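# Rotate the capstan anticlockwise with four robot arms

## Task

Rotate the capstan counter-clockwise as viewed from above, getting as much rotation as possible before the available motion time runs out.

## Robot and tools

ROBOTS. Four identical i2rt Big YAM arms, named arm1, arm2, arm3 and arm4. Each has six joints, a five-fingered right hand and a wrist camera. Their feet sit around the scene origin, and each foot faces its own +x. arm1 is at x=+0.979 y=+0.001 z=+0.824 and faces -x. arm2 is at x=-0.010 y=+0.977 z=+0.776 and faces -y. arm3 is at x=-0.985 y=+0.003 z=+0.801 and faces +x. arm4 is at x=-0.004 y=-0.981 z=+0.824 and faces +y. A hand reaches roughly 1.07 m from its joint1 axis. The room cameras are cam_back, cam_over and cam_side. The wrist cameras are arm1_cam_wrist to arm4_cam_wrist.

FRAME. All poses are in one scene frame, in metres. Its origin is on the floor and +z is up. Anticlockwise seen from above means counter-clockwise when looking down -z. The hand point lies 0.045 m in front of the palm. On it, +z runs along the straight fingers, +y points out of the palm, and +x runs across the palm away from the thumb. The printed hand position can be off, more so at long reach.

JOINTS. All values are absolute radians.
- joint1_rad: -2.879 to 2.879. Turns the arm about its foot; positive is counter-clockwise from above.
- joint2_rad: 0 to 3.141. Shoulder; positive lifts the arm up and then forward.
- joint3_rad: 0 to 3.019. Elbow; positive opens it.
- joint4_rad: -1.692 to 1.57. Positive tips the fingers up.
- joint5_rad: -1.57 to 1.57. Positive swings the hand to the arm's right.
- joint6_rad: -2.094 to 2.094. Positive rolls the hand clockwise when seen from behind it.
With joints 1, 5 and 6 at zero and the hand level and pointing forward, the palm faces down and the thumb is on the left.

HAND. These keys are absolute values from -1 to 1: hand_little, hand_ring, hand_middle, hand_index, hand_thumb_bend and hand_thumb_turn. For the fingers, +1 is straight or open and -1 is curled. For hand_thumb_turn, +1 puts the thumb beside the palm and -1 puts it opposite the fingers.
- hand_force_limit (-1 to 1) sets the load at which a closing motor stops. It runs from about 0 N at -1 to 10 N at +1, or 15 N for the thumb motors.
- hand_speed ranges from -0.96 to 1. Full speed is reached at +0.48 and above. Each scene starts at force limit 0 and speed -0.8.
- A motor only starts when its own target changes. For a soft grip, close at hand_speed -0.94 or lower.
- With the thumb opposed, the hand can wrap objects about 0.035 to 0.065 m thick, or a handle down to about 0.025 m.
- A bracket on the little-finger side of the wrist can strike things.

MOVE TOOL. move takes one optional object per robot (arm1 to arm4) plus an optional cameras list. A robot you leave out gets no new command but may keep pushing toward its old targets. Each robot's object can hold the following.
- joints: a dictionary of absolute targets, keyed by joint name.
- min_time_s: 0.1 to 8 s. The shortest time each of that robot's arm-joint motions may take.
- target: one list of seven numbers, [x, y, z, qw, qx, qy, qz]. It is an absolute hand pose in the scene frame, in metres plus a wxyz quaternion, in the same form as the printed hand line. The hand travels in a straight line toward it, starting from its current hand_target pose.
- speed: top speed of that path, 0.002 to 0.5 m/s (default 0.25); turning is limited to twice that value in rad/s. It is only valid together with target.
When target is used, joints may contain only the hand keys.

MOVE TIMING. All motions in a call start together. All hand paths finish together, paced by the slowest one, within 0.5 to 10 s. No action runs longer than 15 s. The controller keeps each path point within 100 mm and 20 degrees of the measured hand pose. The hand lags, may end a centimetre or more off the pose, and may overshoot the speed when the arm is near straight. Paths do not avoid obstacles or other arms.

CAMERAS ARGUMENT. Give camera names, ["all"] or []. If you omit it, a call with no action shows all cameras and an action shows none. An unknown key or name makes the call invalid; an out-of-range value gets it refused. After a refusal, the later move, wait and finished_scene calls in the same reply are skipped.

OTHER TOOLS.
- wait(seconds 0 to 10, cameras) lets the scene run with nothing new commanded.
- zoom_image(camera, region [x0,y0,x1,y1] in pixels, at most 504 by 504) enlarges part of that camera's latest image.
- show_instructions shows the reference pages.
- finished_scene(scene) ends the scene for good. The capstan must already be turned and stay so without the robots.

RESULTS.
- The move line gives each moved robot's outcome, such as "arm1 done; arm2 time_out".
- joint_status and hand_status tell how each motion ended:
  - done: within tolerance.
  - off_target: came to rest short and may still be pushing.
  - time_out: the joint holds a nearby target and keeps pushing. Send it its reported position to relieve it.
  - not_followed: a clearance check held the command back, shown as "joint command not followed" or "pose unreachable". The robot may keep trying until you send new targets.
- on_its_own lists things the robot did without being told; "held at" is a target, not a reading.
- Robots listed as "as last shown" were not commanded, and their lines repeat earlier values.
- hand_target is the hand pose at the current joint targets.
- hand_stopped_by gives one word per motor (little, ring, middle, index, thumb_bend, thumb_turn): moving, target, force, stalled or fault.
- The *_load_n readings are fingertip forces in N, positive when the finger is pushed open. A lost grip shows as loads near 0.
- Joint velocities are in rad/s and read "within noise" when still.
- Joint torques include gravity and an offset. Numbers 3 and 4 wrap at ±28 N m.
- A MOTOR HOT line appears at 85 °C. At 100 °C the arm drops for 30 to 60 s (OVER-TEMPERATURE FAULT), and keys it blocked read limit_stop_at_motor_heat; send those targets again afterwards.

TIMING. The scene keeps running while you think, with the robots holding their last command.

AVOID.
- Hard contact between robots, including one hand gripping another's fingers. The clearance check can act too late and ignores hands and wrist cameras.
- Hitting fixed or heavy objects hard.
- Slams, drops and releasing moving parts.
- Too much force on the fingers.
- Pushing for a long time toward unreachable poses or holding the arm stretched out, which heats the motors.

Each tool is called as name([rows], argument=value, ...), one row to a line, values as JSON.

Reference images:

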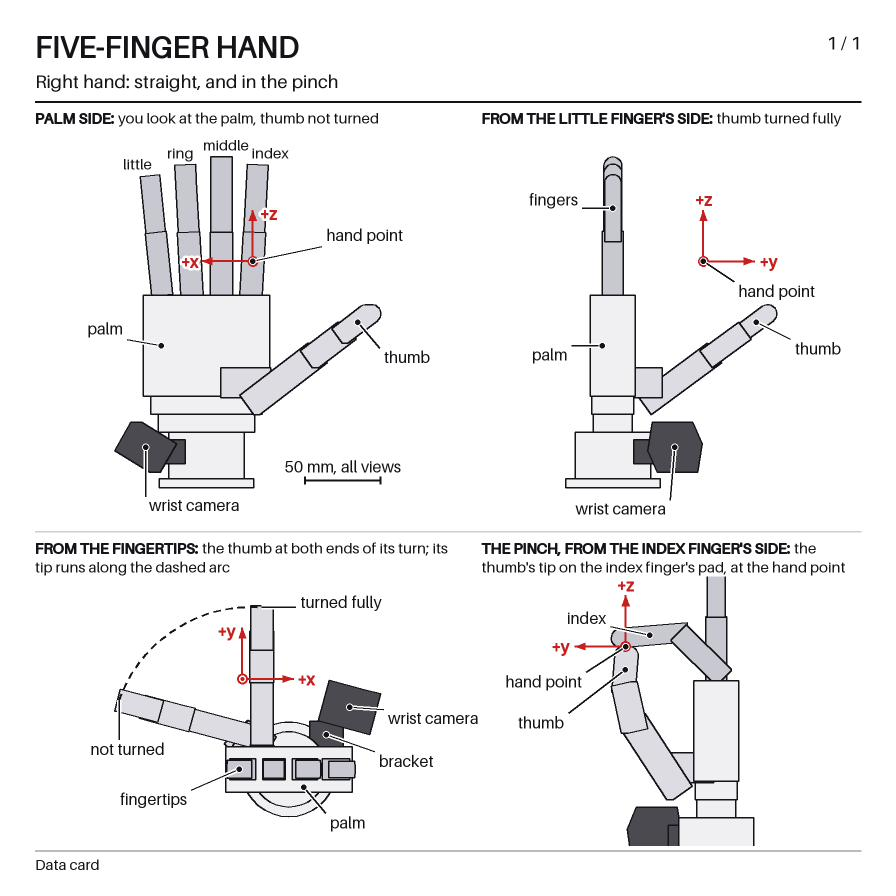

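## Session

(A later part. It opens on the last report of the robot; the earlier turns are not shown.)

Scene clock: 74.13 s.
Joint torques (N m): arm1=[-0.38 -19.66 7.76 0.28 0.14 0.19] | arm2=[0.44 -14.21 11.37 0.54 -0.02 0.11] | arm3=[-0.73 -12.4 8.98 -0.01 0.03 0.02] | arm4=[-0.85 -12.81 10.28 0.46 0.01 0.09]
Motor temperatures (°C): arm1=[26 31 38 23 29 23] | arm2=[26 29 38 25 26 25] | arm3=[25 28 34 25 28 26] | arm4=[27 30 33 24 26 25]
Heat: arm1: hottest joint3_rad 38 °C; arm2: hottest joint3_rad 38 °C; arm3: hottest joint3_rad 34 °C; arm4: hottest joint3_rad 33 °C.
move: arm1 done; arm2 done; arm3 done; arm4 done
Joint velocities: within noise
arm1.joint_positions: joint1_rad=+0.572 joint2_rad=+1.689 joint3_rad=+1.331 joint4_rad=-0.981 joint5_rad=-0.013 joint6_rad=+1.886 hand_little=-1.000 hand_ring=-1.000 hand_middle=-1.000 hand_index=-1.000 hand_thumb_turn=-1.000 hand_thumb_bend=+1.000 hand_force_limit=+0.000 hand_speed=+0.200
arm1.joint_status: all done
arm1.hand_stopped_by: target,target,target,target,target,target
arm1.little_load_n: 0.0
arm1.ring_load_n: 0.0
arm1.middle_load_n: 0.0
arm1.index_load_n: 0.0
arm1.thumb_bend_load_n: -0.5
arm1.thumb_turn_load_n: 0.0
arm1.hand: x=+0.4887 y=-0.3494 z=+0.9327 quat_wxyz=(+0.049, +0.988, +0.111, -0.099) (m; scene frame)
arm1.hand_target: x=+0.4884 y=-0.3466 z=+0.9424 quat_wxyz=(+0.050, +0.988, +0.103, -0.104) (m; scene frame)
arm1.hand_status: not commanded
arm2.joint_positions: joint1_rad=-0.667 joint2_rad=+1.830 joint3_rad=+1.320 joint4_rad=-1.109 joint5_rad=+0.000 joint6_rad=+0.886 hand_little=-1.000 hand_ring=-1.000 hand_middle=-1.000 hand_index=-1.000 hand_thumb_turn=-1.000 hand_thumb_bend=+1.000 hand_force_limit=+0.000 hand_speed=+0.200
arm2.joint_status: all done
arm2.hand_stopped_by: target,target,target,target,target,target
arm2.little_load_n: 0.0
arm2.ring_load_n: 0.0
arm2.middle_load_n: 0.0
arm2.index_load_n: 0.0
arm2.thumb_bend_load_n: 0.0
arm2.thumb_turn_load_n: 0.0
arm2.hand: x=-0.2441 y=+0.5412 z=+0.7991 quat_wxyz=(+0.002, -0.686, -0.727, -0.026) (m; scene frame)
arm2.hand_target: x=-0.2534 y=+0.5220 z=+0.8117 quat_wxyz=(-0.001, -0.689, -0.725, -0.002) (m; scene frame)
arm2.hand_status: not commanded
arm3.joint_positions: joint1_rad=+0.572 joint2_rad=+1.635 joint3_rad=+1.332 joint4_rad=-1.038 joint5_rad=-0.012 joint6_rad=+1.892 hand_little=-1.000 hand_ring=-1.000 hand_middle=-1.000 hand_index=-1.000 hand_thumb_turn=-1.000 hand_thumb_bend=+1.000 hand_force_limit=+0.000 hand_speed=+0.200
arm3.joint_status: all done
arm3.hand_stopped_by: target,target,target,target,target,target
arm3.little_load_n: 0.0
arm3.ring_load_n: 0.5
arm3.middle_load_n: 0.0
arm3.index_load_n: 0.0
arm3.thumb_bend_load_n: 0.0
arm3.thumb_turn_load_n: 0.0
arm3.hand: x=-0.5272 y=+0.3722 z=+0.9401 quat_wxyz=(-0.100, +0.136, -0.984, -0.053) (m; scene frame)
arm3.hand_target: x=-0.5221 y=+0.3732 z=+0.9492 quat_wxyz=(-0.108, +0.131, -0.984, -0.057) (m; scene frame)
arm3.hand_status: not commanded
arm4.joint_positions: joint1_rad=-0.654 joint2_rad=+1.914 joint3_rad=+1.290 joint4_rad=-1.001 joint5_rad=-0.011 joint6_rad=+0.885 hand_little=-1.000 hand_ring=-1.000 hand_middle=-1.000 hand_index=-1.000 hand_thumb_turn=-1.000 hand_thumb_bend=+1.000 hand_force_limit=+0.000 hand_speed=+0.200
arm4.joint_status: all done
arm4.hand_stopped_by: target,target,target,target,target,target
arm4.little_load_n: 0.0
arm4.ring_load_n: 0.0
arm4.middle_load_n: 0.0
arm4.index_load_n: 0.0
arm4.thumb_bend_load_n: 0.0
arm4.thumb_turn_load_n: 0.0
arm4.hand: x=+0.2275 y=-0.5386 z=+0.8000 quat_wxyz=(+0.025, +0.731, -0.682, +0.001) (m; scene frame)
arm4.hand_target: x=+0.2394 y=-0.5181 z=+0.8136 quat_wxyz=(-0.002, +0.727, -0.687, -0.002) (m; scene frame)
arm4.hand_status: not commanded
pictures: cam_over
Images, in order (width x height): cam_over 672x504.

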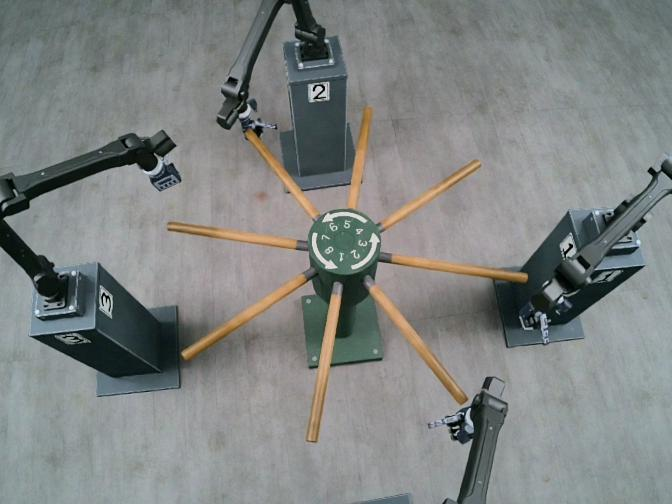

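move(arm1={"joints":{"joint1_rad":-0.65,"joint2_rad":1.91,"joint6_rad":0.9}}, arm3={"joints":{"joint1_rad":-0.65,"joint2_rad":1.87,"joint6_rad":0.9}}, arm2={"joints":{"joint1_rad":0.57,"joint2_rad":1.59,"joint3_rad":1.36,"joint4_rad":-1.10,"joint6_rad":1.9}}, arm4={"joints":{"joint1_rad":0.57,"joint2_rad":1.67,"joint3_rad":1.33,"joint4_rad":-0.99,"joint6_rad":1.9}})

move(arm1={"joints":{"joint1_rad":0.57,"joint2_rad":1.67,"joint3_rad":1.33,"joint4_rad":-0.99,"joint6_rad":1.9}}, arm3={"joints":{"joint1_rad":0.57,"joint2_rad":1.63,"joint3_rad":1.345,"joint4_rad":-1.04,"joint6_rad":1.9}}, arm2={"joints":{"joint1_rad":-0.66,"joint2_rad":1.83,"joint6_rad":0.9}}, arm4={"joints":{"joint1_rad":-0.65,"joint2_rad":1.91,"joint6_rad":0.9}})

move(arm1={"joints":{"joint1_rad":-0.65,"joint2_rad":1.91,"joint6_rad":0.9}}, arm3={"joints":{"joint1_rad":-0.65,"joint2_rad":1.87,"joint6_rad":0.9}}, arm2={"joints":{"joint1_rad":0.57,"joint2_rad":1.59,"joint3_rad":1.36,"joint4_rad":-1.10,"joint6_rad":1.9}}, arm4={"joints":{"joint1_rad":0.57,"joint2_rad":1.67,"joint3_rad":1.33,"joint4_rad":-0.99,"joint6_rad":1.9}})

move(arm1={"joints":{"joint1_rad":0.57,"joint2_rad":1.67,"joint3_rad":1.33,"joint4_rad":-0.99,"joint6_rad":1.9}}, arm3={"joints":{"joint1_rad":0.57,"joint2_rad":1.63,"joint3_rad":1.345,"joint4_rad":-1.04,"joint6_rad":1.9}}, arm2={"joints":{"joint1_rad":-0.66,"joint2_rad":1.83,"joint6_rad":0.9}}, arm4={"joints":{"joint1_rad":-0.65,"joint2_rad":1.91,"joint6_rad":0.9}})

move(arm1={"joints":{"joint1_rad":-0.65,"joint2_rad":1.91,"joint6_rad":0.9}}, arm3={"joints":{"joint1_rad":-0.65,"joint2_rad":1.87,"joint6_rad":0.9}}, arm2={"joints":{"joint1_rad":0.57,"joint2_rad":1.59,"joint3_rad":1.36,"joint4_rad":-1.10,"joint6_rad":1.9}}, arm4={"joints":{"joint1_rad":0.57,"joint2_rad":1.67,"joint3_rad":1.33,"joint4_rad":-0.99,"joint6_rad":1.9}})

move(arm1={"joints":{"joint1_rad":0.57,"joint2_rad":1.67,"joint3_rad":1.33,"joint4_rad":-0.99,"joint6_rad":1.9}}, arm3={"joints":{"joint1_rad":0.57,"joint2_rad":1.63,"joint3_rad":1.345,"joint4_rad":-1.04,"joint6_rad":1.9}}, arm2={"joints":{"joint1_rad":-0.66,"joint2_rad":1.83,"joint6_rad":0.9}}, arm4={"joints":{"joint1_rad":-0.65,"joint2_rad":1.91,"joint6_rad":0.9}})

move(arm1={"joints":{"joint1_rad":-0.65,"joint2_rad":1.91,"joint6_rad":0.9}}, arm3={"joints":{"joint1_rad":-0.65,"joint2_rad":1.87,"joint6_rad":0.9}}, arm2={"joints":{"joint1_rad":0.57,"joint2_rad":1.59,"joint3_rad":1.36,"joint4_rad":-1.10,"joint6_rad":1.9}}, arm4={"joints":{"joint1_rad":0.57,"joint2_rad":1.67,"joint3_rad":1.33,"joint4_rad":-0.99,"joint6_rad":1.9}})

move(arm1={"joints":{"joint1_rad":0.57,"joint2_rad":1.67,"joint3_rad":1.33,"joint4_rad":-0.99,"joint6_rad":1.9}}, arm3={"joints":{"joint1_rad":0.57,"joint2_rad":1.63,"joint3_rad":1.345,"joint4_rad":-1.04,"joint6_rad":1.9}}, arm2={"joints":{"joint1_rad":-0.66,"joint2_rad":1.83,"joint6_rad":0.9}}, arm4={"joints":{"joint1_rad":-0.65,"joint2_rad":1.91,"joint6_rad":0.9}}, cameras=["cam_over"])

zoom_image(camera="cam_over", region=[300, 200, 390, 280])

Scene clock: 106.67 s.
Joint torques (N m): arm1=[-0.79 -18.67 8.83 0.39 0.03 0.18] | arm2=[-0.32 -12.4 10.67 0.69 -0.04 0.12] | arm3=[-1.2 -14.1 9.61 -0.14 -0.03 0.04] | arm4=[-1.61 -12.86 7.91 0.2 0.05 0.11]
Motor temperatures (°C): arm1=[26 32 39 23 28 23] | arm2=[26 30 39 25 25 25] | arm3=[25 28 36 25 27 26] | arm4=[27 32 34 24 25 25]
Heat: arm1: hottest joint3_rad 39 °C; arm2: hottest joint3_rad 39 °C; arm3: hottest joint3_rad 36 °C; arm4: hottest joint3_rad 34 °C.
move: arm1 done; arm2 done; arm3 done; arm4 done
Joint velocities: within noise
arm1.joint_positions: joint1_rad=-0.644 joint2_rad=+1.903 joint3_rad=+1.297 joint4_rad=-0.998 joint5_rad=-0.009 joint6_rad=+0.886 hand_little=-1.000 hand_ring=-1.000 hand_middle=-1.000 hand_index=-1.000 hand_thumb_turn=-1.000 hand_thumb_bend=+1.000 hand_force_limit=+0.000 hand_speed=+0.200
arm1.joint_status: all done
arm1.hand_stopped_by: target,target,target,target,target,target
arm1.little_load_n: 0.0
arm1.ring_load_n: 0.0
arm1.middle_load_n: 0.0
arm1.index_load_n: 0.0
arm1.thumb_bend_load_n: -0.5
arm1.thumb_turn_load_n: 0.0
arm1.hand: x=+0.5476 y=+0.2634 z=+0.8059 quat_wxyz=(+0.009, +1.000, +0.002, +0.013) (m; scene frame)
arm1.hand_target: x=+0.5351 y=+0.2770 z=+0.8125 quat_wxyz=(-0.002, +1.000, -0.008, -0.001) (m; scene frame)
arm1.hand_status: not commanded
arm2.joint_positions: joint1_rad=+0.571 joint2_rad=+1.590 joint3_rad=+1.345 joint4_rad=-1.098 joint5_rad=+0.000 joint6_rad=+1.886 hand_little=-1.000 hand_ring=-1.000 hand_middle=-1.000 hand_index=-1.000 hand_thumb_turn=-1.000 hand_thumb_bend=+1.000 hand_force_limit=+0.000 hand_speed=+0.200
arm2.joint_status: all done
arm2.hand_stopped_by: target,target,target,target,target,target
arm2.little_load_n: 0.0
arm2.ring_load_n: 0.0
arm2.middle_load_n: 0.0
arm2.index_load_n: 0.0
arm2.thumb_bend_load_n: 0.0
arm2.thumb_turn_load_n: 0.0
arm2.hand: x=+0.3584 y=+0.5336 z=+0.9408 quat_wxyz=(-0.109, -0.591, -0.798, +0.034) (m; scene frame)
arm2.hand_target: x=+0.3602 y=+0.5285 z=+0.9482 quat_wxyz=(-0.115, -0.597, -0.793, +0.035) (m; scene frame)
arm2.hand_status: not commanded
arm3.joint_positions: joint1_rad=-0.642 joint2_rad=+1.882 joint3_rad=+1.306 joint4_rad=-1.047 joint5_rad=-0.010 joint6_rad=+0.892 hand_little=-1.000 hand_ring=-1.000 hand_middle=-1.000 hand_index=-1.000 hand_thumb_turn=-1.000 hand_thumb_bend=+1.000 hand_force_limit=+0.000 hand_speed=+0.200
arm3.joint_status: all done
arm3.hand_stopped_by: target,target,target,target,target,target
arm3.little_load_n: 0.0
arm3.ring_load_n: 0.0
arm3.middle_load_n: 0.0
arm3.index_load_n: 0.0
arm3.thumb_bend_load_n: 0.0
arm3.thumb_turn_load_n: 0.0
arm3.hand: x=-0.5429 y=-0.2301 z=+0.7983 quat_wxyz=(+0.017, +0.029, -0.999, -0.018) (m; scene frame)
arm3.hand_target: x=-0.5267 y=-0.2461 z=+0.8160 quat_wxyz=(-0.006, +0.022, -1.000, +0.000) (m; scene frame)
arm3.hand_status: not commanded
arm4.joint_positions: joint1_rad=+0.571 joint2_rad=+1.686 joint3_rad=+1.338 joint4_rad=-0.979 joint5_rad=-0.012 joint6_rad=+1.885 hand_little=-1.000 hand_ring=-1.000 hand_middle=-1.000 hand_index=-1.000 hand_thumb_turn=-1.000 hand_thumb_bend=+1.000 hand_force_limit=+0.000 hand_speed=+0.200
arm4.joint_status: all done
arm4.hand_stopped_by: target,target,target,target,target,target
arm4.little_load_n: 0.0
arm4.ring_load_n: 0.0
arm4.middle_load_n: 0.0
arm4.index_load_n: 0.0
arm4.thumb_bend_load_n: 0.0
arm4.thumb_turn_load_n: 0.0
arm4.hand: x=-0.3897 y=-0.5147 z=+0.9409 quat_wxyz=(-0.035, +0.798, -0.591, -0.114) (m; scene frame)
arm4.hand_target: x=-0.3854 y=-0.5174 z=+0.9453 quat_wxyz=(-0.035, +0.793, -0.597, -0.112) (m; scene frame)
arm4.hand_status: not commanded
pictures: none

Scene clock: 108.80 s.
Joint torques (N m): arm1=[-0.38 -19.72 7.75 0.28 0.14 0.19] | arm2=[0.44 -14.21 11.38 0.54 -0.03 0.1] | arm3=[-0.97 -12.51 8.99 0.01 0.02 0.02] | arm4=[-1.32 -13.45 10.17 0.51 0.01 0.1]
Motor temperatures (°C): arm1=[26 32 39 23 28 23] | arm2=[26 30 39 25 25 25] | arm3=[25 28 36 25 27 26] | arm4=[27 32 34 24 25 25]
Heat: arm1: hottest joint3_rad 39 °C; arm2: hottest joint3_rad 39 °C; arm3: hottest joint3_rad 36 °C; arm4: hottest joint3_rad 34 °C.
move: arm1 done; arm2 done; arm3 done; arm4 done
Joint velocities: within noise
arm1.joint_positions: joint1_rad=+0.572 joint2_rad=+1.689 joint3_rad=+1.331 joint4_rad=-0.982 joint5_rad=-0.013 joint6_rad=+1.886 hand_little=-1.000 hand_ring=-1.000 hand_middle=-1.000 hand_index=-1.000 hand_thumb_turn=-1.000 hand_thumb_bend=+1.000 hand_force_limit=+0.000 hand_speed=+0.200
arm1.joint_status: all done
arm1.hand_stopped_by: target,target,target,target,target,target
arm1.little_load_n: 0.0
arm1.ring_load_n: 0.0
arm1.middle_load_n: 0.0
arm1.index_load_n: 0.0
arm1.thumb_bend_load_n: 0.0
arm1.thumb_turn_load_n: 0.0
arm1.hand: x=+0.4887 y=-0.3494 z=+0.9325 quat_wxyz=(+0.048, +0.988, +0.111, -0.099) (m; scene frame)
arm1.hand_target: x=+0.4885 y=-0.3466 z=+0.9423 quat_wxyz=(+0.050, +0.988, +0.102, -0.104) (m; scene frame)
arm1.hand_status: not commanded
arm2.joint_positions: joint1_rad=-0.667 joint2_rad=+1.830 joint3_rad=+1.319 joint4_rad=-1.109 joint5_rad=+0.000 joint6_rad=+0.886 hand_little=-1.000 hand_ring=-1.000 hand_middle=-1.000 hand_index=-1.000 hand_thumb_turn=-1.000 hand_thumb_bend=+1.000 hand_force_limit=+0.000 hand_speed=+0.200
arm2.joint_status: all done
arm2.hand_stopped_by: target,target,target,target,target,target
arm2.little_load_n: 0.0
arm2.ring_load_n: 0.0
arm2.middle_load_n: 0.0
arm2.index_load_n: 0.0
arm2.thumb_bend_load_n: 0.0
arm2.thumb_turn_load_n: 0.0
arm2.hand: x=-0.2440 y=+0.5414 z=+0.7990 quat_wxyz=(+0.002, -0.686, -0.727, -0.026) (m; scene frame)
arm2.hand_target: x=-0.2533 y=+0.5220 z=+0.8116 quat_wxyz=(-0.001, -0.689, -0.725, -0.002) (m; scene frame)
arm2.hand_status: not commanded
arm3.joint_positions: joint1_rad=+0.573 joint2_rad=+1.635 joint3_rad=+1.332 joint4_rad=-1.038 joint5_rad=-0.012 joint6_rad=+1.892 hand_little=-1.000 hand_ring=-1.000 hand_middle=-1.000 hand_index=-1.000 hand_thumb_turn=-1.000 hand_thumb_bend=+1.000 hand_force_limit=+0.000 hand_speed=+0.200
arm3.joint_status: all done
arm3.hand_stopped_by: target,target,target,target,target,target
arm3.little_load_n: 0.0
arm3.ring_load_n: 0.0
arm3.middle_load_n: 0.0
arm3.index_load_n: 0.0
arm3.thumb_bend_load_n: 0.0
arm3.thumb_turn_load_n: -0.5
arm3.hand: x=-0.5272 y=+0.3724 z=+0.9403 quat_wxyz=(-0.100, +0.136, -0.984, -0.053) (m; scene frame)
arm3.hand_target: x=-0.5221 y=+0.3731 z=+0.9491 quat_wxyz=(-0.108, +0.131, -0.984, -0.057) (m; scene frame)
arm3.hand_status: not commanded
arm4.joint_positions: joint1_rad=-0.655 joint2_rad=+1.914 joint3_rad=+1.289 joint4_rad=-1.000 joint5_rad=-0.011 joint6_rad=+0.884 hand_little=-1.000 hand_ring=-1.000 hand_middle=-1.000 hand_index=-1.000 hand_thumb_turn=-1.000 hand_thumb_bend=+1.000 hand_force_limit=+0.000 hand_speed=+0.200
arm4.joint_status: all done
arm4.hand_stopped_by: target,target,target,target,target,target
arm4.little_load_n: 0.0
arm4.ring_load_n: 0.0
arm4.middle_load_n: 0.0
arm4.index_load_n: 0.0
arm4.thumb_bend_load_n: 0.0
arm4.thumb_turn_load_n: 0.0
arm4.hand: x=+0.2276 y=-0.5388 z=+0.7997 quat_wxyz=(+0.025, +0.731, -0.682, +0.001) (m; scene frame)
arm4.hand_target: x=+0.2394 y=-0.5182 z=+0.8134 quat_wxyz=(-0.002, +0.727, -0.686, -0.002) (m; scene frame)
arm4.hand_status: not commanded
pictures: none

Scene clock: 111.00 s.
Joint torques (N m): arm1=[-0.79 -18.67 8.83 0.4 0.03 0.18] | arm2=[-0.26 -12.4 10.69 0.65 -0.04 0.12] | arm3=[-1.26 -14.39 9.65 -0.2 -0.02 0.03] | arm4=[-1.67 -13.27 7.87 0.18 0.04 0.1]
Motor temperatures (°C): arm1=[26 32 39 23 29 23] | arm2=[26 30 39 25 25 25] | arm3=[25 28 36 25 28 26] | arm4=[27 32 34 24 25 25]
Heat: arm1: hottest joint3_rad 39 °C; arm2: hottest joint3_rad 39 °C; arm3: hottest joint3_rad 36 °C; arm4: hottest joint3_rad 34 °C.
move: arm1 done; arm2 done; arm3 done; arm4 done
Joint velocities: within noise
arm1.joint_positions: joint1_rad=-0.644 joint2_rad=+1.904 joint3_rad=+1.297 joint4_rad=-0.998 joint5_rad=-0.009 joint6_rad=+0.886 hand_little=-1.000 hand_ring=-1.000 hand_middle=-1.000 hand_index=-1.000 hand_thumb_turn=-1.000 hand_thumb_bend=+1.000 hand_force_limit=+0.000 hand_speed=+0.200
arm1.joint_status: all done
arm1.hand_stopped_by: target,target,target,target,target,target
arm1.little_load_n: 0.0
arm1.ring_load_n: 0.0
arm1.middle_load_n: 0.0
arm1.index_load_n: 0.0
arm1.thumb_bend_load_n: 0.0
arm1.thumb_turn_load_n: 0.0
arm1.hand: x=+0.5476 y=+0.2632 z=+0.8057 quat_wxyz=(+0.009, +1.000, +0.003, +0.013) (m; scene frame)
arm1.hand_target: x=+0.5352 y=+0.2767 z=+0.8123 quat_wxyz=(-0.001, +1.000, -0.007, -0.001) (m; scene frame)
arm1.hand_status: not commanded
arm2.joint_positions: joint1_rad=+0.571 joint2_rad=+1.590 joint3_rad=+1.345 joint4_rad=-1.098 joint5_rad=+0.000 joint6_rad=+1.886 hand_little=-1.000 hand_ring=-1.000 hand_middle=-1.000 hand_index=-1.000 hand_thumb_turn=-1.000 hand_thumb_bend=+1.000 hand_force_limit=+0.000 hand_speed=+0.200
arm2.joint_status: all done
arm2.hand_stopped_by: target,target,target,target,target,target
arm2.little_load_n: 0.0
arm2.ring_load_n: 0.0
arm2.middle_load_n: 0.0
arm2.index_load_n: 0.0
arm2.thumb_bend_load_n: 0.0
arm2.thumb_turn_load_n: 0.0
arm2.hand: x=+0.3585 y=+0.5335 z=+0.9410 quat_wxyz=(-0.109, -0.591, -0.798, +0.034) (m; scene frame)
arm2.hand_target: x=+0.3603 y=+0.5284 z=+0.9483 quat_wxyz=(-0.115, -0.597, -0.793, +0.035) (m; scene frame)
arm2.hand_status: not commanded
arm3.joint_positions: joint1_rad=-0.643 joint2_rad=+1.882 joint3_rad=+1.306 joint4_rad=-1.047 joint5_rad=-0.010 joint6_rad=+0.893 hand_little=-1.000 hand_ring=-1.000 hand_middle=-1.000 hand_index=-1.000 hand_thumb_turn=-1.000 hand_thumb_bend=+1.000 hand_force_limit=+0.000 hand_speed=+0.200
arm3.joint_status: all done
arm3.hand_stopped_by: target,target,target,target,target,target
arm3.little_load_n: 0.0
arm3.ring_load_n: 0.0
arm3.middle_load_n: 0.0
arm3.index_load_n: 0.0
arm3.thumb_bend_load_n: 0.0
arm3.thumb_turn_load_n: 0.5
arm3.hand: x=-0.5430 y=-0.2303 z=+0.7983 quat_wxyz=(+0.017, +0.029, -0.999, -0.018) (m; scene frame)
arm3.hand_target: x=-0.5269 y=-0.2463 z=+0.8159 quat_wxyz=(-0.006, +0.021, -1.000, +0.000) (m; scene frame)
arm3.hand_status: not commanded
arm4.joint_positions: joint1_rad=+0.572 joint2_rad=+1.685 joint3_rad=+1.338 joint4_rad=-0.979 joint5_rad=-0.012 joint6_rad=+1.885 hand_little=-1.000 hand_ring=-1.000 hand_middle=-1.000 hand_index=-1.000 hand_thumb_turn=-1.000 hand_thumb_bend=+1.000 hand_force_limit=+0.000 hand_speed=+0.200
arm4.joint_status: all done
arm4.hand_stopped_by: target,target,target,target,target,target
arm4.little_load_n: 0.0
arm4.ring_load_n: 0.5
arm4.middle_load_n: 0.0
arm4.index_load_n: 0.0
arm4.thumb_bend_load_n: 0.0
arm4.thumb_turn_load_n: 0.0
arm4.hand: x=-0.3899 y=-0.5148 z=+0.9414 quat_wxyz=(-0.035, +0.798, -0.590, -0.114) (m; scene frame)
arm4.hand_target: x=-0.3855 y=-0.5174 z=+0.9455 quat_wxyz=(-0.035, +0.793, -0.597, -0.113) (m; scene frame)
arm4.hand_status: not commanded
pictures: none

Scene clock: 113.13 s.
Joint torques (N m): arm1=[-0.5 -19.72 7.75 0.27 0.14 0.19] | arm2=[0.44 -14.21 11.38 0.53 -0.02 0.1] | arm3=[-0.79 -12.45 9.01 0.01 0.03 0.06] | arm4=[-1.14 -13.33 10.19 0.47 0 0.09]
Motor temperatures (°C): arm1=[26 32 39 23 29 23] | arm2=[26 30 39 25 26 25] | arm3=[25 28 36 25 28 26] | arm4=[27 32 34 24 26 25]
Heat: arm1: hottest joint3_rad 39 °C; arm2: hottest joint3_rad 39 °C; arm3: hottest joint3_rad 36 °C; arm4: hottest joint3_rad 34 °C.
move: arm1 done; arm2 done; arm3 done; arm4 done
Joint velocities: within noise
arm1.joint_positions: joint1_rad=+0.573 joint2_rad=+1.689 joint3_rad=+1.331 joint4_rad=-0.981 joint5_rad=-0.013 joint6_rad=+1.886 hand_little=-1.000 hand_ring=-1.000 hand_middle=-1.000 hand_index=-1.000 hand_thumb_turn=-1.000 hand_thumb_bend=+1.000 hand_force_limit=+0.000 hand_speed=+0.200
arm1.joint_status: all done
arm1.hand_stopped_by: target,target,target,target,target,target
arm1.little_load_n: 0.0
arm1.ring_load_n: 0.0
arm1.middle_load_n: 0.0
arm1.index_load_n: 0.0
arm1.thumb_bend_load_n: 0.0
arm1.thumb_turn_load_n: 0.0
arm1.hand: x=+0.4890 y=-0.3498 z=+0.9323 quat_wxyz=(+0.048, +0.988, +0.111, -0.099) (m; scene frame)
arm1.hand_target: x=+0.4885 y=-0.3465 z=+0.9422 quat_wxyz=(+0.050, +0.988, +0.103, -0.104) (m; scene frame)
arm1.hand_status: not commanded
arm2.joint_positions: joint1_rad=-0.667 joint2_rad=+1.830 joint3_rad=+1.320 joint4_rad=-1.109 joint5_rad=+0.000 joint6_rad=+0.886 hand_little=-1.000 hand_ring=-1.000 hand_middle=-1.000 hand_index=-1.000 hand_thumb_turn=-1.000 hand_thumb_bend=+1.000 hand_force_limit=+0.000 hand_speed=+0.200
arm2.joint_status: all done
arm2.hand_stopped_by: target,target,target,target,target,target
arm2.little_load_n: 0.0
arm2.ring_load_n: 0.0
arm2.middle_load_n: 0.0
arm2.index_load_n: 0.0
arm2.thumb_bend_load_n: 0.0
arm2.thumb_turn_load_n: 0.0
arm2.hand: x=-0.2440 y=+0.5413 z=+0.7991 quat_wxyz=(+0.002, -0.686, -0.727, -0.026) (m; scene frame)
arm2.hand_target: x=-0.2534 y=+0.5220 z=+0.8118 quat_wxyz=(-0.001, -0.689, -0.725, -0.002) (m; scene frame)
arm2.hand_status: not commanded
arm3.joint_positions: joint1_rad=+0.573 joint2_rad=+1.635 joint3_rad=+1.332 joint4_rad=-1.038 joint5_rad=-0.012 joint6_rad=+1.892 hand_little=-1.000 hand_ring=-1.000 hand_middle=-1.000 hand_index=-1.000 hand_thumb_turn=-1.000 hand_thumb_bend=+1.000 hand_force_limit=+0.000 hand_speed=+0.200
arm3.joint_status: all done
arm3.hand_stopped_by: target,target,target,target,target,target
arm3.little_load_n: 0.0
arm3.ring_load_n: 0.0
arm3.middle_load_n: 0.0
arm3.index_load_n: 0.0
arm3.thumb_bend_load_n: 0.0
arm3.thumb_turn_load_n: 0.0
arm3.hand: x=-0.5274 y=+0.3726 z=+0.9403 quat_wxyz=(-0.100, +0.136, -0.984, -0.054) (m; scene frame)
arm3.hand_target: x=-0.5222 y=+0.3734 z=+0.9493 quat_wxyz=(-0.108, +0.131, -0.984, -0.057) (m; scene frame)
arm3.hand_status: not commanded
arm4.joint_positions: joint1_rad=-0.654 joint2_rad=+1.914 joint3_rad=+1.290 joint4_rad=-1.001 joint5_rad=-0.011 joint6_rad=+0.884 hand_little=-1.000 hand_ring=-1.000 hand_middle=-1.000 hand_index=-1.000 hand_thumb_turn=-1.000 hand_thumb_bend=+1.000 hand_force_limit=+0.000 hand_speed=+0.200
arm4.joint_status: all done
arm4.hand_stopped_by: target,target,target,target,target,target
arm4.little_load_n: 0.0
arm4.ring_load_n: 0.0
arm4.middle_load_n: 0.0
arm4.index_load_n: 0.0
arm4.thumb_bend_load_n: 0.0
arm4.thumb_turn_load_n: 0.0
arm4.hand: x=+0.2274 y=-0.5385 z=+0.8000 quat_wxyz=(+0.025, +0.731, -0.682, +0.001) (m; scene frame)
arm4.hand_target: x=+0.2393 y=-0.5180 z=+0.8136 quat_wxyz=(-0.002, +0.727, -0.686, -0.002) (m; scene frame)
arm4.hand_status: not commanded
pictures: none

Scene clock: 115.33 s.
Joint torques (N m): arm1=[-0.85 -18.67 8.83 0.4 0.03 0.18] | arm2=[-0.26 -12.22 10.78 0.72 -0.03 0.11] | arm3=[-1.03 -14.45 9.68 -0.2 -0.01 0.03] | arm4=[-1.73 -13.1 7.91 0.21 0.04 0.09]
Motor temperatures (°C): arm1=[26 32 39 23 30 23] | arm2=[26 31 39 25 26 25] | arm3=[25 28 36 25 28 26] | arm4=[27 32 34 24 26 25]
Heat: arm1: hottest joint3_rad 39 °C; arm2: hottest joint3_rad 39 °C; arm3: hottest joint3_rad 36 °C; arm4: hottest joint3_rad 34 °C.
move: arm1 done; arm2 done; arm3 done; arm4 done
Joint velocities: within noise
arm1.joint_positions: joint1_rad=-0.644 joint2_rad=+1.904 joint3_rad=+1.297 joint4_rad=-0.998 joint5_rad=-0.009 joint6_rad=+0.886 hand_little=-1.000 hand_ring=-1.000 hand_middle=-1.000 hand_index=-1.000 hand_thumb_turn=-1.000 hand_thumb_bend=+1.000 hand_force_limit=+0.000 hand_speed=+0.200
arm1.joint_status: all done
arm1.hand_stopped_by: target,target,target,target,target,target
arm1.little_load_n: 0.0
arm1.ring_load_n: 0.0
arm1.middle_load_n: 0.5
arm1.index_load_n: 0.0
arm1.thumb_bend_load_n: -0.5
arm1.thumb_turn_load_n: 0.0
arm1.hand: x=+0.5475 y=+0.2632 z=+0.8057 quat_wxyz=(+0.009, +1.000, +0.002, +0.013) (m; scene frame)
arm1.hand_target: x=+0.5350 y=+0.2768 z=+0.8123 quat_wxyz=(-0.002, +1.000, -0.008, -0.001) (m; scene frame)
arm1.hand_status: not commanded
arm2.joint_positions: joint1_rad=+0.571 joint2_rad=+1.589 joint3_rad=+1.344 joint4_rad=-1.099 joint5_rad=+0.000 joint6_rad=+1.886 hand_little=-1.000 hand_ring=-1.000 hand_middle=-1.000 hand_index=-1.000 hand_thumb_turn=-1.000 hand_thumb_bend=+1.000 hand_force_limit=+0.000 hand_speed=+0.200
arm2.joint_status: all done
arm2.hand_stopped_by: target,target,target,target,target,target
arm2.little_load_n: 0.0
arm2.ring_load_n: 0.0
arm2.middle_load_n: 0.0
arm2.index_load_n: 0.0
arm2.thumb_bend_load_n: 0.0
arm2.thumb_turn_load_n: 0.0
arm2.hand: x=+0.3579 y=+0.5343 z=+0.9409 quat_wxyz=(-0.108, -0.591, -0.799, +0.034) (m; scene frame)
arm2.hand_target: x=+0.3604 y=+0.5286 z=+0.9482 quat_wxyz=(-0.115, -0.597, -0.793, +0.035) (m; scene frame)
arm2.hand_status: not commanded
arm3.joint_positions: joint1_rad=-0.643 joint2_rad=+1.882 joint3_rad=+1.307 joint4_rad=-1.047 joint5_rad=-0.010 joint6_rad=+0.892 hand_little=-1.000 hand_ring=-1.000 hand_middle=-1.000 hand_index=-1.000 hand_thumb_turn=-1.000 hand_thumb_bend=+1.000 hand_force_limit=+0.000 hand_speed=+0.200
arm3.joint_status: all done
arm3.hand_stopped_by: target,target,target,target,target,target
arm3.little_load_n: 0.0
arm3.ring_load_n: 0.0
arm3.middle_load_n: 0.0
arm3.index_load_n: 0.0
arm3.thumb_bend_load_n: 0.0
arm3.thumb_turn_load_n: 0.0
arm3.hand: x=-0.5429 y=-0.2304 z=+0.7985 quat_wxyz=(+0.017, +0.029, -0.999, -0.018) (m; scene frame)
arm3.hand_target: x=-0.5267 y=-0.2464 z=+0.8161 quat_wxyz=(-0.006, +0.022, -1.000, +0.000) (m; scene frame)
arm3.hand_status: not commanded
arm4.joint_positions: joint1_rad=+0.571 joint2_rad=+1.685 joint3_rad=+1.338 joint4_rad=-0.979 joint5_rad=-0.012 joint6_rad=+1.885 hand_little=-1.000 hand_ring=-1.000 hand_middle=-1.000 hand_index=-1.000 hand_thumb_turn=-1.000 hand_thumb_bend=+1.000 hand_force_limit=+0.000 hand_speed=+0.200
arm4.joint_status: all done
arm4.hand_stopped_by: target,target,target,target,target,target
arm4.little_load_n: 0.0
arm4.ring_load_n: 0.0
arm4.middle_load_n: 0.0
arm4.index_load_n: 0.0
arm4.thumb_bend_load_n: 0.0
arm4.thumb_turn_load_n: 0.0
arm4.hand: x=-0.3897 y=-0.5147 z=+0.9414 quat_wxyz=(-0.035, +0.798, -0.591, -0.114) (m; scene frame)
arm4.hand_target: x=-0.3854 y=-0.5172 z=+0.9455 quat_wxyz=(-0.035, +0.793, -0.598, -0.113) (m; scene frame)
arm4.hand_status: not commanded
pictures: none

Scene clock: 117.50 s.
Joint torques (N m): arm1=[-0.38 -19.72 7.75 0.27 0.14 0.19] | arm2=[0.38 -14.15 11.34 0.54 -0.03 0.11] | arm3=[-0.73 -12.16 8.96 -0.05 0.04 0.03] | arm4=[-1.08 -13.22 10.13 0.44 0 0.09]
Motor temperatures (°C): arm1=[26 32 39 23 30 23] | arm2=[26 31 39 25 26 25] | arm3=[25 28 36 25 28 26] | arm4=[27 32 34 24 27 25]
Heat: arm1: hottest joint3_rad 39 °C; arm2: hottest joint3_rad 39 °C; arm3: hottest joint3_rad 36 °C; arm4: hottest joint3_rad 34 °C.
move: arm1 done; arm2 done; arm3 done; arm4 done
Joint velocities: within noise
arm1.joint_positions: joint1_rad=+0.572 joint2_rad=+1.689 joint3_rad=+1.331 joint4_rad=-0.982 joint5_rad=-0.013 joint6_rad=+1.886 hand_little=-1.000 hand_ring=-1.000 hand_middle=-1.000 hand_index=-1.000 hand_thumb_turn=-1.000 hand_thumb_bend=+1.000 hand_force_limit=+0.000 hand_speed=+0.200
arm1.joint_status: all done
arm1.hand_stopped_by: target,target,target,target,target,target
arm1.little_load_n: 0.0
arm1.ring_load_n: 0.0
arm1.middle_load_n: 0.0
arm1.index_load_n: 0.0
arm1.thumb_bend_load_n: 0.0
arm1.thumb_turn_load_n: 0.0
arm1.hand: x=+0.4888 y=-0.3494 z=+0.9325 quat_wxyz=(+0.048, +0.988, +0.111, -0.099) (m; scene frame)
arm1.hand_target: x=+0.4885 y=-0.3465 z=+0.9423 quat_wxyz=(+0.050, +0.988, +0.103, -0.104) (m; scene frame)
arm1.hand_status: not commanded
arm2.joint_positions: joint1_rad=-0.667 joint2_rad=+1.830 joint3_rad=+1.320 joint4_rad=-1.109 joint5_rad=+0.000 joint6_rad=+0.886 hand_little=-1.000 hand_ring=-1.000 hand_middle=-1.000 hand_index=-1.000 hand_thumb_turn=-1.000 hand_thumb_bend=+1.000 hand_force_limit=+0.000 hand_speed=+0.200
arm2.joint_status: all done
arm2.hand_stopped_by: target,target,target,target,target,target
arm2.little_load_n: -0.5
arm2.ring_load_n: 0.5
arm2.middle_load_n: 0.0
arm2.index_load_n: 0.0
arm2.thumb_bend_load_n: -0.5
arm2.thumb_turn_load_n: 0.0
arm2.hand: x=-0.2442 y=+0.5412 z=+0.7993 quat_wxyz=(+0.002, -0.686, -0.727, -0.026) (m; scene frame)
arm2.hand_target: x=-0.2534 y=+0.5221 z=+0.8117 quat_wxyz=(-0.001, -0.689, -0.725, -0.002) (m; scene frame)
arm2.hand_status: not commanded
arm3.joint_positions: joint1_rad=+0.573 joint2_rad=+1.635 joint3_rad=+1.332 joint4_rad=-1.038 joint5_rad=-0.012 joint6_rad=+1.892 hand_little=-1.000 hand_ring=-1.000 hand_middle=-1.000 hand_index=-1.000 hand_thumb_turn=-1.000 hand_thumb_bend=+1.000 hand_force_limit=+0.000 hand_speed=+0.200
arm3.joint_status: all done
arm3.hand_stopped_by: target,target,target,target,target,target
arm3.little_load_n: 0.0
arm3.ring_load_n: 0.0
arm3.middle_load_n: 0.0
arm3.index_load_n: 0.0
arm3.thumb_bend_load_n: 0.0
arm3.thumb_turn_load_n: 0.0
arm3.hand: x=-0.5273 y=+0.3726 z=+0.9403 quat_wxyz=(-0.100, +0.136, -0.984, -0.054) (m; scene frame)
arm3.hand_target: x=-0.5222 y=+0.3733 z=+0.9492 quat_wxyz=(-0.108, +0.131, -0.984, -0.057) (m; scene frame)
arm3.hand_status: not commanded
arm4.joint_positions: joint1_rad=-0.655 joint2_rad=+1.914 joint3_rad=+1.290 joint4_rad=-1.000 joint5_rad=-0.011 joint6_rad=+0.884 hand_little=-1.000 hand_ring=-1.000 hand_middle=-1.000 hand_index=-1.000 hand_thumb_turn=-1.000 hand_thumb_bend=+1.000 hand_force_limit=+0.000 hand_speed=+0.200
arm4.joint_status: all done
arm4.hand_stopped_by: target,target,target,target,target,target
arm4.little_load_n: 0.0
arm4.ring_load_n: 0.0
arm4.middle_load_n: 0.0
arm4.index_load_n: 0.0
arm4.thumb_bend_load_n: 0.0
arm4.thumb_turn_load_n: -0.5
arm4.hand: x=+0.2277 y=-0.5387 z=+0.7998 quat_wxyz=(+0.025, +0.731, -0.682, +0.001) (m; scene frame)
arm4.hand_target: x=+0.2394 y=-0.5182 z=+0.8133 quat_wxyz=(-0.002, +0.727, -0.686, -0.002) (m; scene frame)
arm4.hand_status: not commanded
pictures: none

Scene clock: 119.63 s.
Joint torques (N m): arm1=[-0.79 -18.67 8.83 0.4 0.03 0.18] | arm2=[-0.26 -12.34 10.7 0.7 -0.05 0.12] | arm3=[-1.38 -14.39 9.65 -0.14 -0.04 0.01] | arm4=[-1.85 -12.92 7.84 0.23 0.02 0.11]
Motor temperatures (°C): arm1=[26 32 39 23 31 23] | arm2=[26 31 39 25 26 25] | arm3=[25 28 35 25 29 26] | arm4=[27 32 34 24 26 25]
Heat: arm1: hottest joint3_rad 39 °C; arm2: hottest joint3_rad 39 °C; arm3: hottest joint3_rad 35 °C; arm4: hottest joint3_rad 34 °C.
move: arm1 done; arm2 done; arm3 done; arm4 done
Joint velocities: within noise
arm1.joint_positions: joint1_rad=-0.644 joint2_rad=+1.904 joint3_rad=+1.297 joint4_rad=-0.998 joint5_rad=-0.009 joint6_rad=+0.886 hand_little=-1.000 hand_ring=-1.000 hand_middle=-1.000 hand_index=-1.000 hand_thumb_turn=-1.000 hand_thumb_bend=+1.000 hand_force_limit=+0.000 hand_speed=+0.200
arm1.joint_status: all done
arm1.hand_stopped_by: target,target,target,target,target,target
arm1.little_load_n: 0.0
arm1.ring_load_n: 0.0
arm1.middle_load_n: 0.0
arm1.index_load_n: 0.0
arm1.thumb_bend_load_n: 0.0
arm1.thumb_turn_load_n: 0.0
arm1.hand: x=+0.5477 y=+0.2633 z=+0.8057 quat_wxyz=(+0.009, +1.000, +0.002, +0.013) (m; scene frame)
arm1.hand_target: x=+0.5353 y=+0.2769 z=+0.8123 quat_wxyz=(-0.001, +1.000, -0.008, -0.001) (m; scene frame)
arm1.hand_status: not commanded
arm2.joint_positions: joint1_rad=+0.571 joint2_rad=+1.590 joint3_rad=+1.344 joint4_rad=-1.098 joint5_rad=+0.000 joint6_rad=+1.886 hand_little=-1.000 hand_ring=-1.000 hand_middle=-1.000 hand_index=-1.000 hand_thumb_turn=-1.000 hand_thumb_bend=+1.000 hand_force_limit=+0.000 hand_speed=+0.200
arm2.joint_status: all done
arm2.hand_stopped_by: target,target,target,target,target,target
arm2.little_load_n: 0.0
arm2.ring_load_n: 0.0
arm2.middle_load_n: 0.0
arm2.index_load_n: 0.0
arm2.thumb_bend_load_n: -0.5
arm2.thumb_turn_load_n: 0.0
arm2.hand: x=+0.3583 y=+0.5338 z=+0.9408 quat_wxyz=(-0.109, -0.591, -0.798, +0.034) (m; scene frame)
arm2.hand_target: x=+0.3603 y=+0.5286 z=+0.9481 quat_wxyz=(-0.115, -0.597, -0.793, +0.035) (m; scene frame)
arm2.hand_status: not commanded
arm3.joint_positions: joint1_rad=-0.642 joint2_rad=+1.882 joint3_rad=+1.306 joint4_rad=-1.047 joint5_rad=-0.010 joint6_rad=+0.893 hand_little=-1.000 hand_ring=-1.000 hand_middle=-1.000 hand_index=-1.000 hand_thumb_turn=-1.000 hand_thumb_bend=+1.000 hand_force_limit=+0.000 hand_speed=+0.200
arm3.joint_status: all done
arm3.hand_stopped_by: target,target,target,target,target,target
arm3.little_load_n: 0.0
arm3.ring_load_n: 0.0
arm3.middle_load_n: 0.0
arm3.index_load_n: 0.0
arm3.thumb_bend_load_n: 0.0
arm3.thumb_turn_load_n: 0.0
arm3.hand: x=-0.5429 y=-0.2301 z=+0.7983 quat_wxyz=(+0.017, +0.029, -0.999, -0.018) (m; scene frame)
arm3.hand_target: x=-0.5268 y=-0.2461 z=+0.8159 quat_wxyz=(-0.006, +0.022, -1.000, +0.000) (m; scene frame)
arm3.hand_status: not commanded
arm4.joint_positions: joint1_rad=+0.572 joint2_rad=+1.685 joint3_rad=+1.338 joint4_rad=-0.980 joint5_rad=-0.012 joint6_rad=+1.885 hand_little=-1.000 hand_ring=-1.000 hand_middle=-1.000 hand_index=-1.000 hand_thumb_turn=-1.000 hand_thumb_bend=+1.000 hand_force_limit=+0.000 hand_speed=+0.200
arm4.joint_status: all done
arm4.hand_stopped_by: target,target,target,target,target,target
arm4.little_load_n: 0.0
arm4.ring_load_n: 0.0
arm4.middle_load_n: 0.0
arm4.index_load_n: 0.0
arm4.thumb_bend_load_n: 0.0
arm4.thumb_turn_load_n: 0.0
arm4.hand: x=-0.3899 y=-0.5148 z=+0.9415 quat_wxyz=(-0.035, +0.798, -0.590, -0.114) (m; scene frame)
arm4.hand_target: x=-0.3856 y=-0.5175 z=+0.9455 quat_wxyz=(-0.035, +0.793, -0.597, -0.113) (m; scene frame)
arm4.hand_status: not commanded
pictures: none

Scene clock: 121.77 s.
Joint torques (N m): arm1=[-0.38 -19.72 7.75 0.28 0.14 0.19] | arm2=[0.38 -14.27 11.34 0.54 -0.03 0.11] | arm3=[-1.08 -12.4 9.03 0.01 0.01 0.04] | arm4=[-1.32 -13.1 10.22 0.54 0.02 0.07]
Motor temperatures (°C): arm1=[26 32 40 23 31 23] | arm2=[26 31 39 25 27 25] | arm3=[25 28 35 25 28 26] | arm4=[27 32 34 24 27 25]
Heat: arm1: hottest joint3_rad 40 °C; arm2: hottest joint3_rad 39 °C; arm3: hottest joint3_rad 35 °C; arm4: hottest joint3_rad 34 °C.
move: arm1 done; arm2 done; arm3 done; arm4 done
Joint velocities: within noise
arm1.joint_positions: joint1_rad=+0.573 joint2_rad=+1.689 joint3_rad=+1.331 joint4_rad=-0.981 joint5_rad=-0.013 joint6_rad=+1.886 hand_little=-1.000 hand_ring=-1.000 hand_middle=-1.000 hand_index=-1.000 hand_thumb_turn=-1.000 hand_thumb_bend=+1.000 hand_force_limit=+0.000 hand_speed=+0.200
arm1.joint_status: all done
arm1.hand_stopped_by: target,target,target,target,target,target
arm1.little_load_n: 0.0
arm1.ring_load_n: 0.0
arm1.middle_load_n: -0.5
arm1.index_load_n: 0.0
arm1.thumb_bend_load_n: 0.0
arm1.thumb_turn_load_n: 0.0
arm1.hand: x=+0.4889 y=-0.3498 z=+0.9323 quat_wxyz=(+0.048, +0.988, +0.111, -0.099) (m; scene frame)
arm1.hand_target: x=+0.4885 y=-0.3467 z=+0.9421 quat_wxyz=(+0.050, +0.988, +0.103, -0.104) (m; scene frame)
arm1.hand_status: not commanded
arm2.joint_positions: joint1_rad=-0.667 joint2_rad=+1.830 joint3_rad=+1.319 joint4_rad=-1.109 joint5_rad=+0.000 joint6_rad=+0.886 hand_little=-1.000 hand_ring=-1.000 hand_middle=-1.000 hand_index=-1.000 hand_thumb_turn=-1.000 hand_thumb_bend=+1.000 hand_force_limit=+0.000 hand_speed=+0.200
arm2.joint_status: all done
arm2.hand_stopped_by: target,target,target,target,target,target
arm2.little_load_n: 0.0
arm2.ring_load_n: 0.0
arm2.middle_load_n: 0.0
arm2.index_load_n: 0.0
arm2.thumb_bend_load_n: 0.0
arm2.thumb_turn_load_n: 0.0
arm2.hand: x=-0.2441 y=+0.5416 z=+0.7990 quat_wxyz=(+0.002, -0.686, -0.727, -0.027) (m; scene frame)
arm2.hand_target: x=-0.2535 y=+0.5223 z=+0.8115 quat_wxyz=(-0.001, -0.689, -0.725, -0.002) (m; scene frame)
arm2.hand_status: not commanded
arm3.joint_positions: joint1_rad=+0.573 joint2_rad=+1.635 joint3_rad=+1.332 joint4_rad=-1.038 joint5_rad=-0.012 joint6_rad=+1.892 hand_little=-1.000 hand_ring=-1.000 hand_middle=-1.000 hand_index=-1.000 hand_thumb_turn=-1.000 hand_thumb_bend=+1.000 hand_force_limit=+0.000 hand_speed=+0.200
arm3.joint_status: all done
arm3.hand_stopped_by: target,target,target,target,target,target
arm3.little_load_n: 0.0
arm3.ring_load_n: 0.0
arm3.middle_load_n: 0.0
arm3.index_load_n: 0.0
arm3.thumb_bend_load_n: 0.0
arm3.thumb_turn_load_n: 0.0
arm3.hand: x=-0.5270 y=+0.3725 z=+0.9405 quat_wxyz=(-0.101, +0.136, -0.984, -0.054) (m; scene frame)
arm3.hand_target: x=-0.5220 y=+0.3732 z=+0.9494 quat_wxyz=(-0.108, +0.131, -0.984, -0.057) (m; scene frame)
arm3.hand_status: not commanded
arm4.joint_positions: joint1_rad=-0.654 joint2_rad=+1.914 joint3_rad=+1.290 joint4_rad=-1.001 joint5_rad=-0.011 joint6_rad=+0.885 hand_little=-1.000 hand_ring=-1.000 hand_middle=-1.000 hand_index=-1.000 hand_thumb_turn=-1.000 hand_thumb_bend=+1.000 hand_force_limit=+0.000 hand_speed=+0.200
arm4.joint_status: all done
arm4.hand_stopped_by: target,target,target,target,target,target
arm4.little_load_n: 0.0
arm4.ring_load_n: 0.0
arm4.middle_load_n: 0.0
arm4.index_load_n: 0.0
arm4.thumb_bend_load_n: 0.0
arm4.thumb_turn_load_n: 0.0
arm4.hand: x=+0.2275 y=-0.5386 z=+0.8000 quat_wxyz=(+0.025, +0.731, -0.682, +0.001) (m; scene frame)
arm4.hand_target: x=+0.2393 y=-0.5181 z=+0.8135 quat_wxyz=(-0.002, +0.727, -0.687, -0.002) (m; scene frame)
arm4.hand_status: not commanded
pictures: cam_over
Images, in order (width x height): cam_over 672x504.

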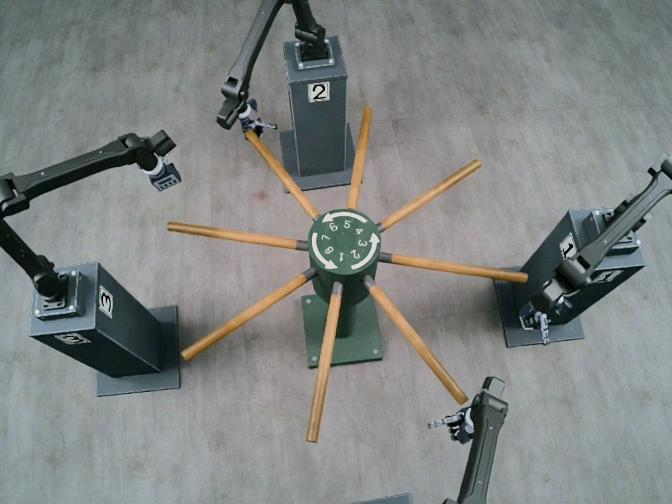

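Scaled by 5.600 from the camera's 672x504 image, which has a finer 960x720 frame.

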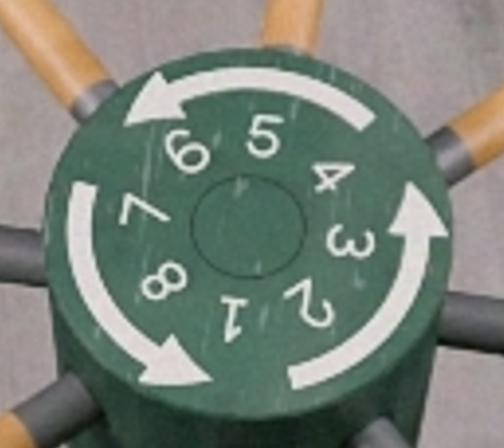

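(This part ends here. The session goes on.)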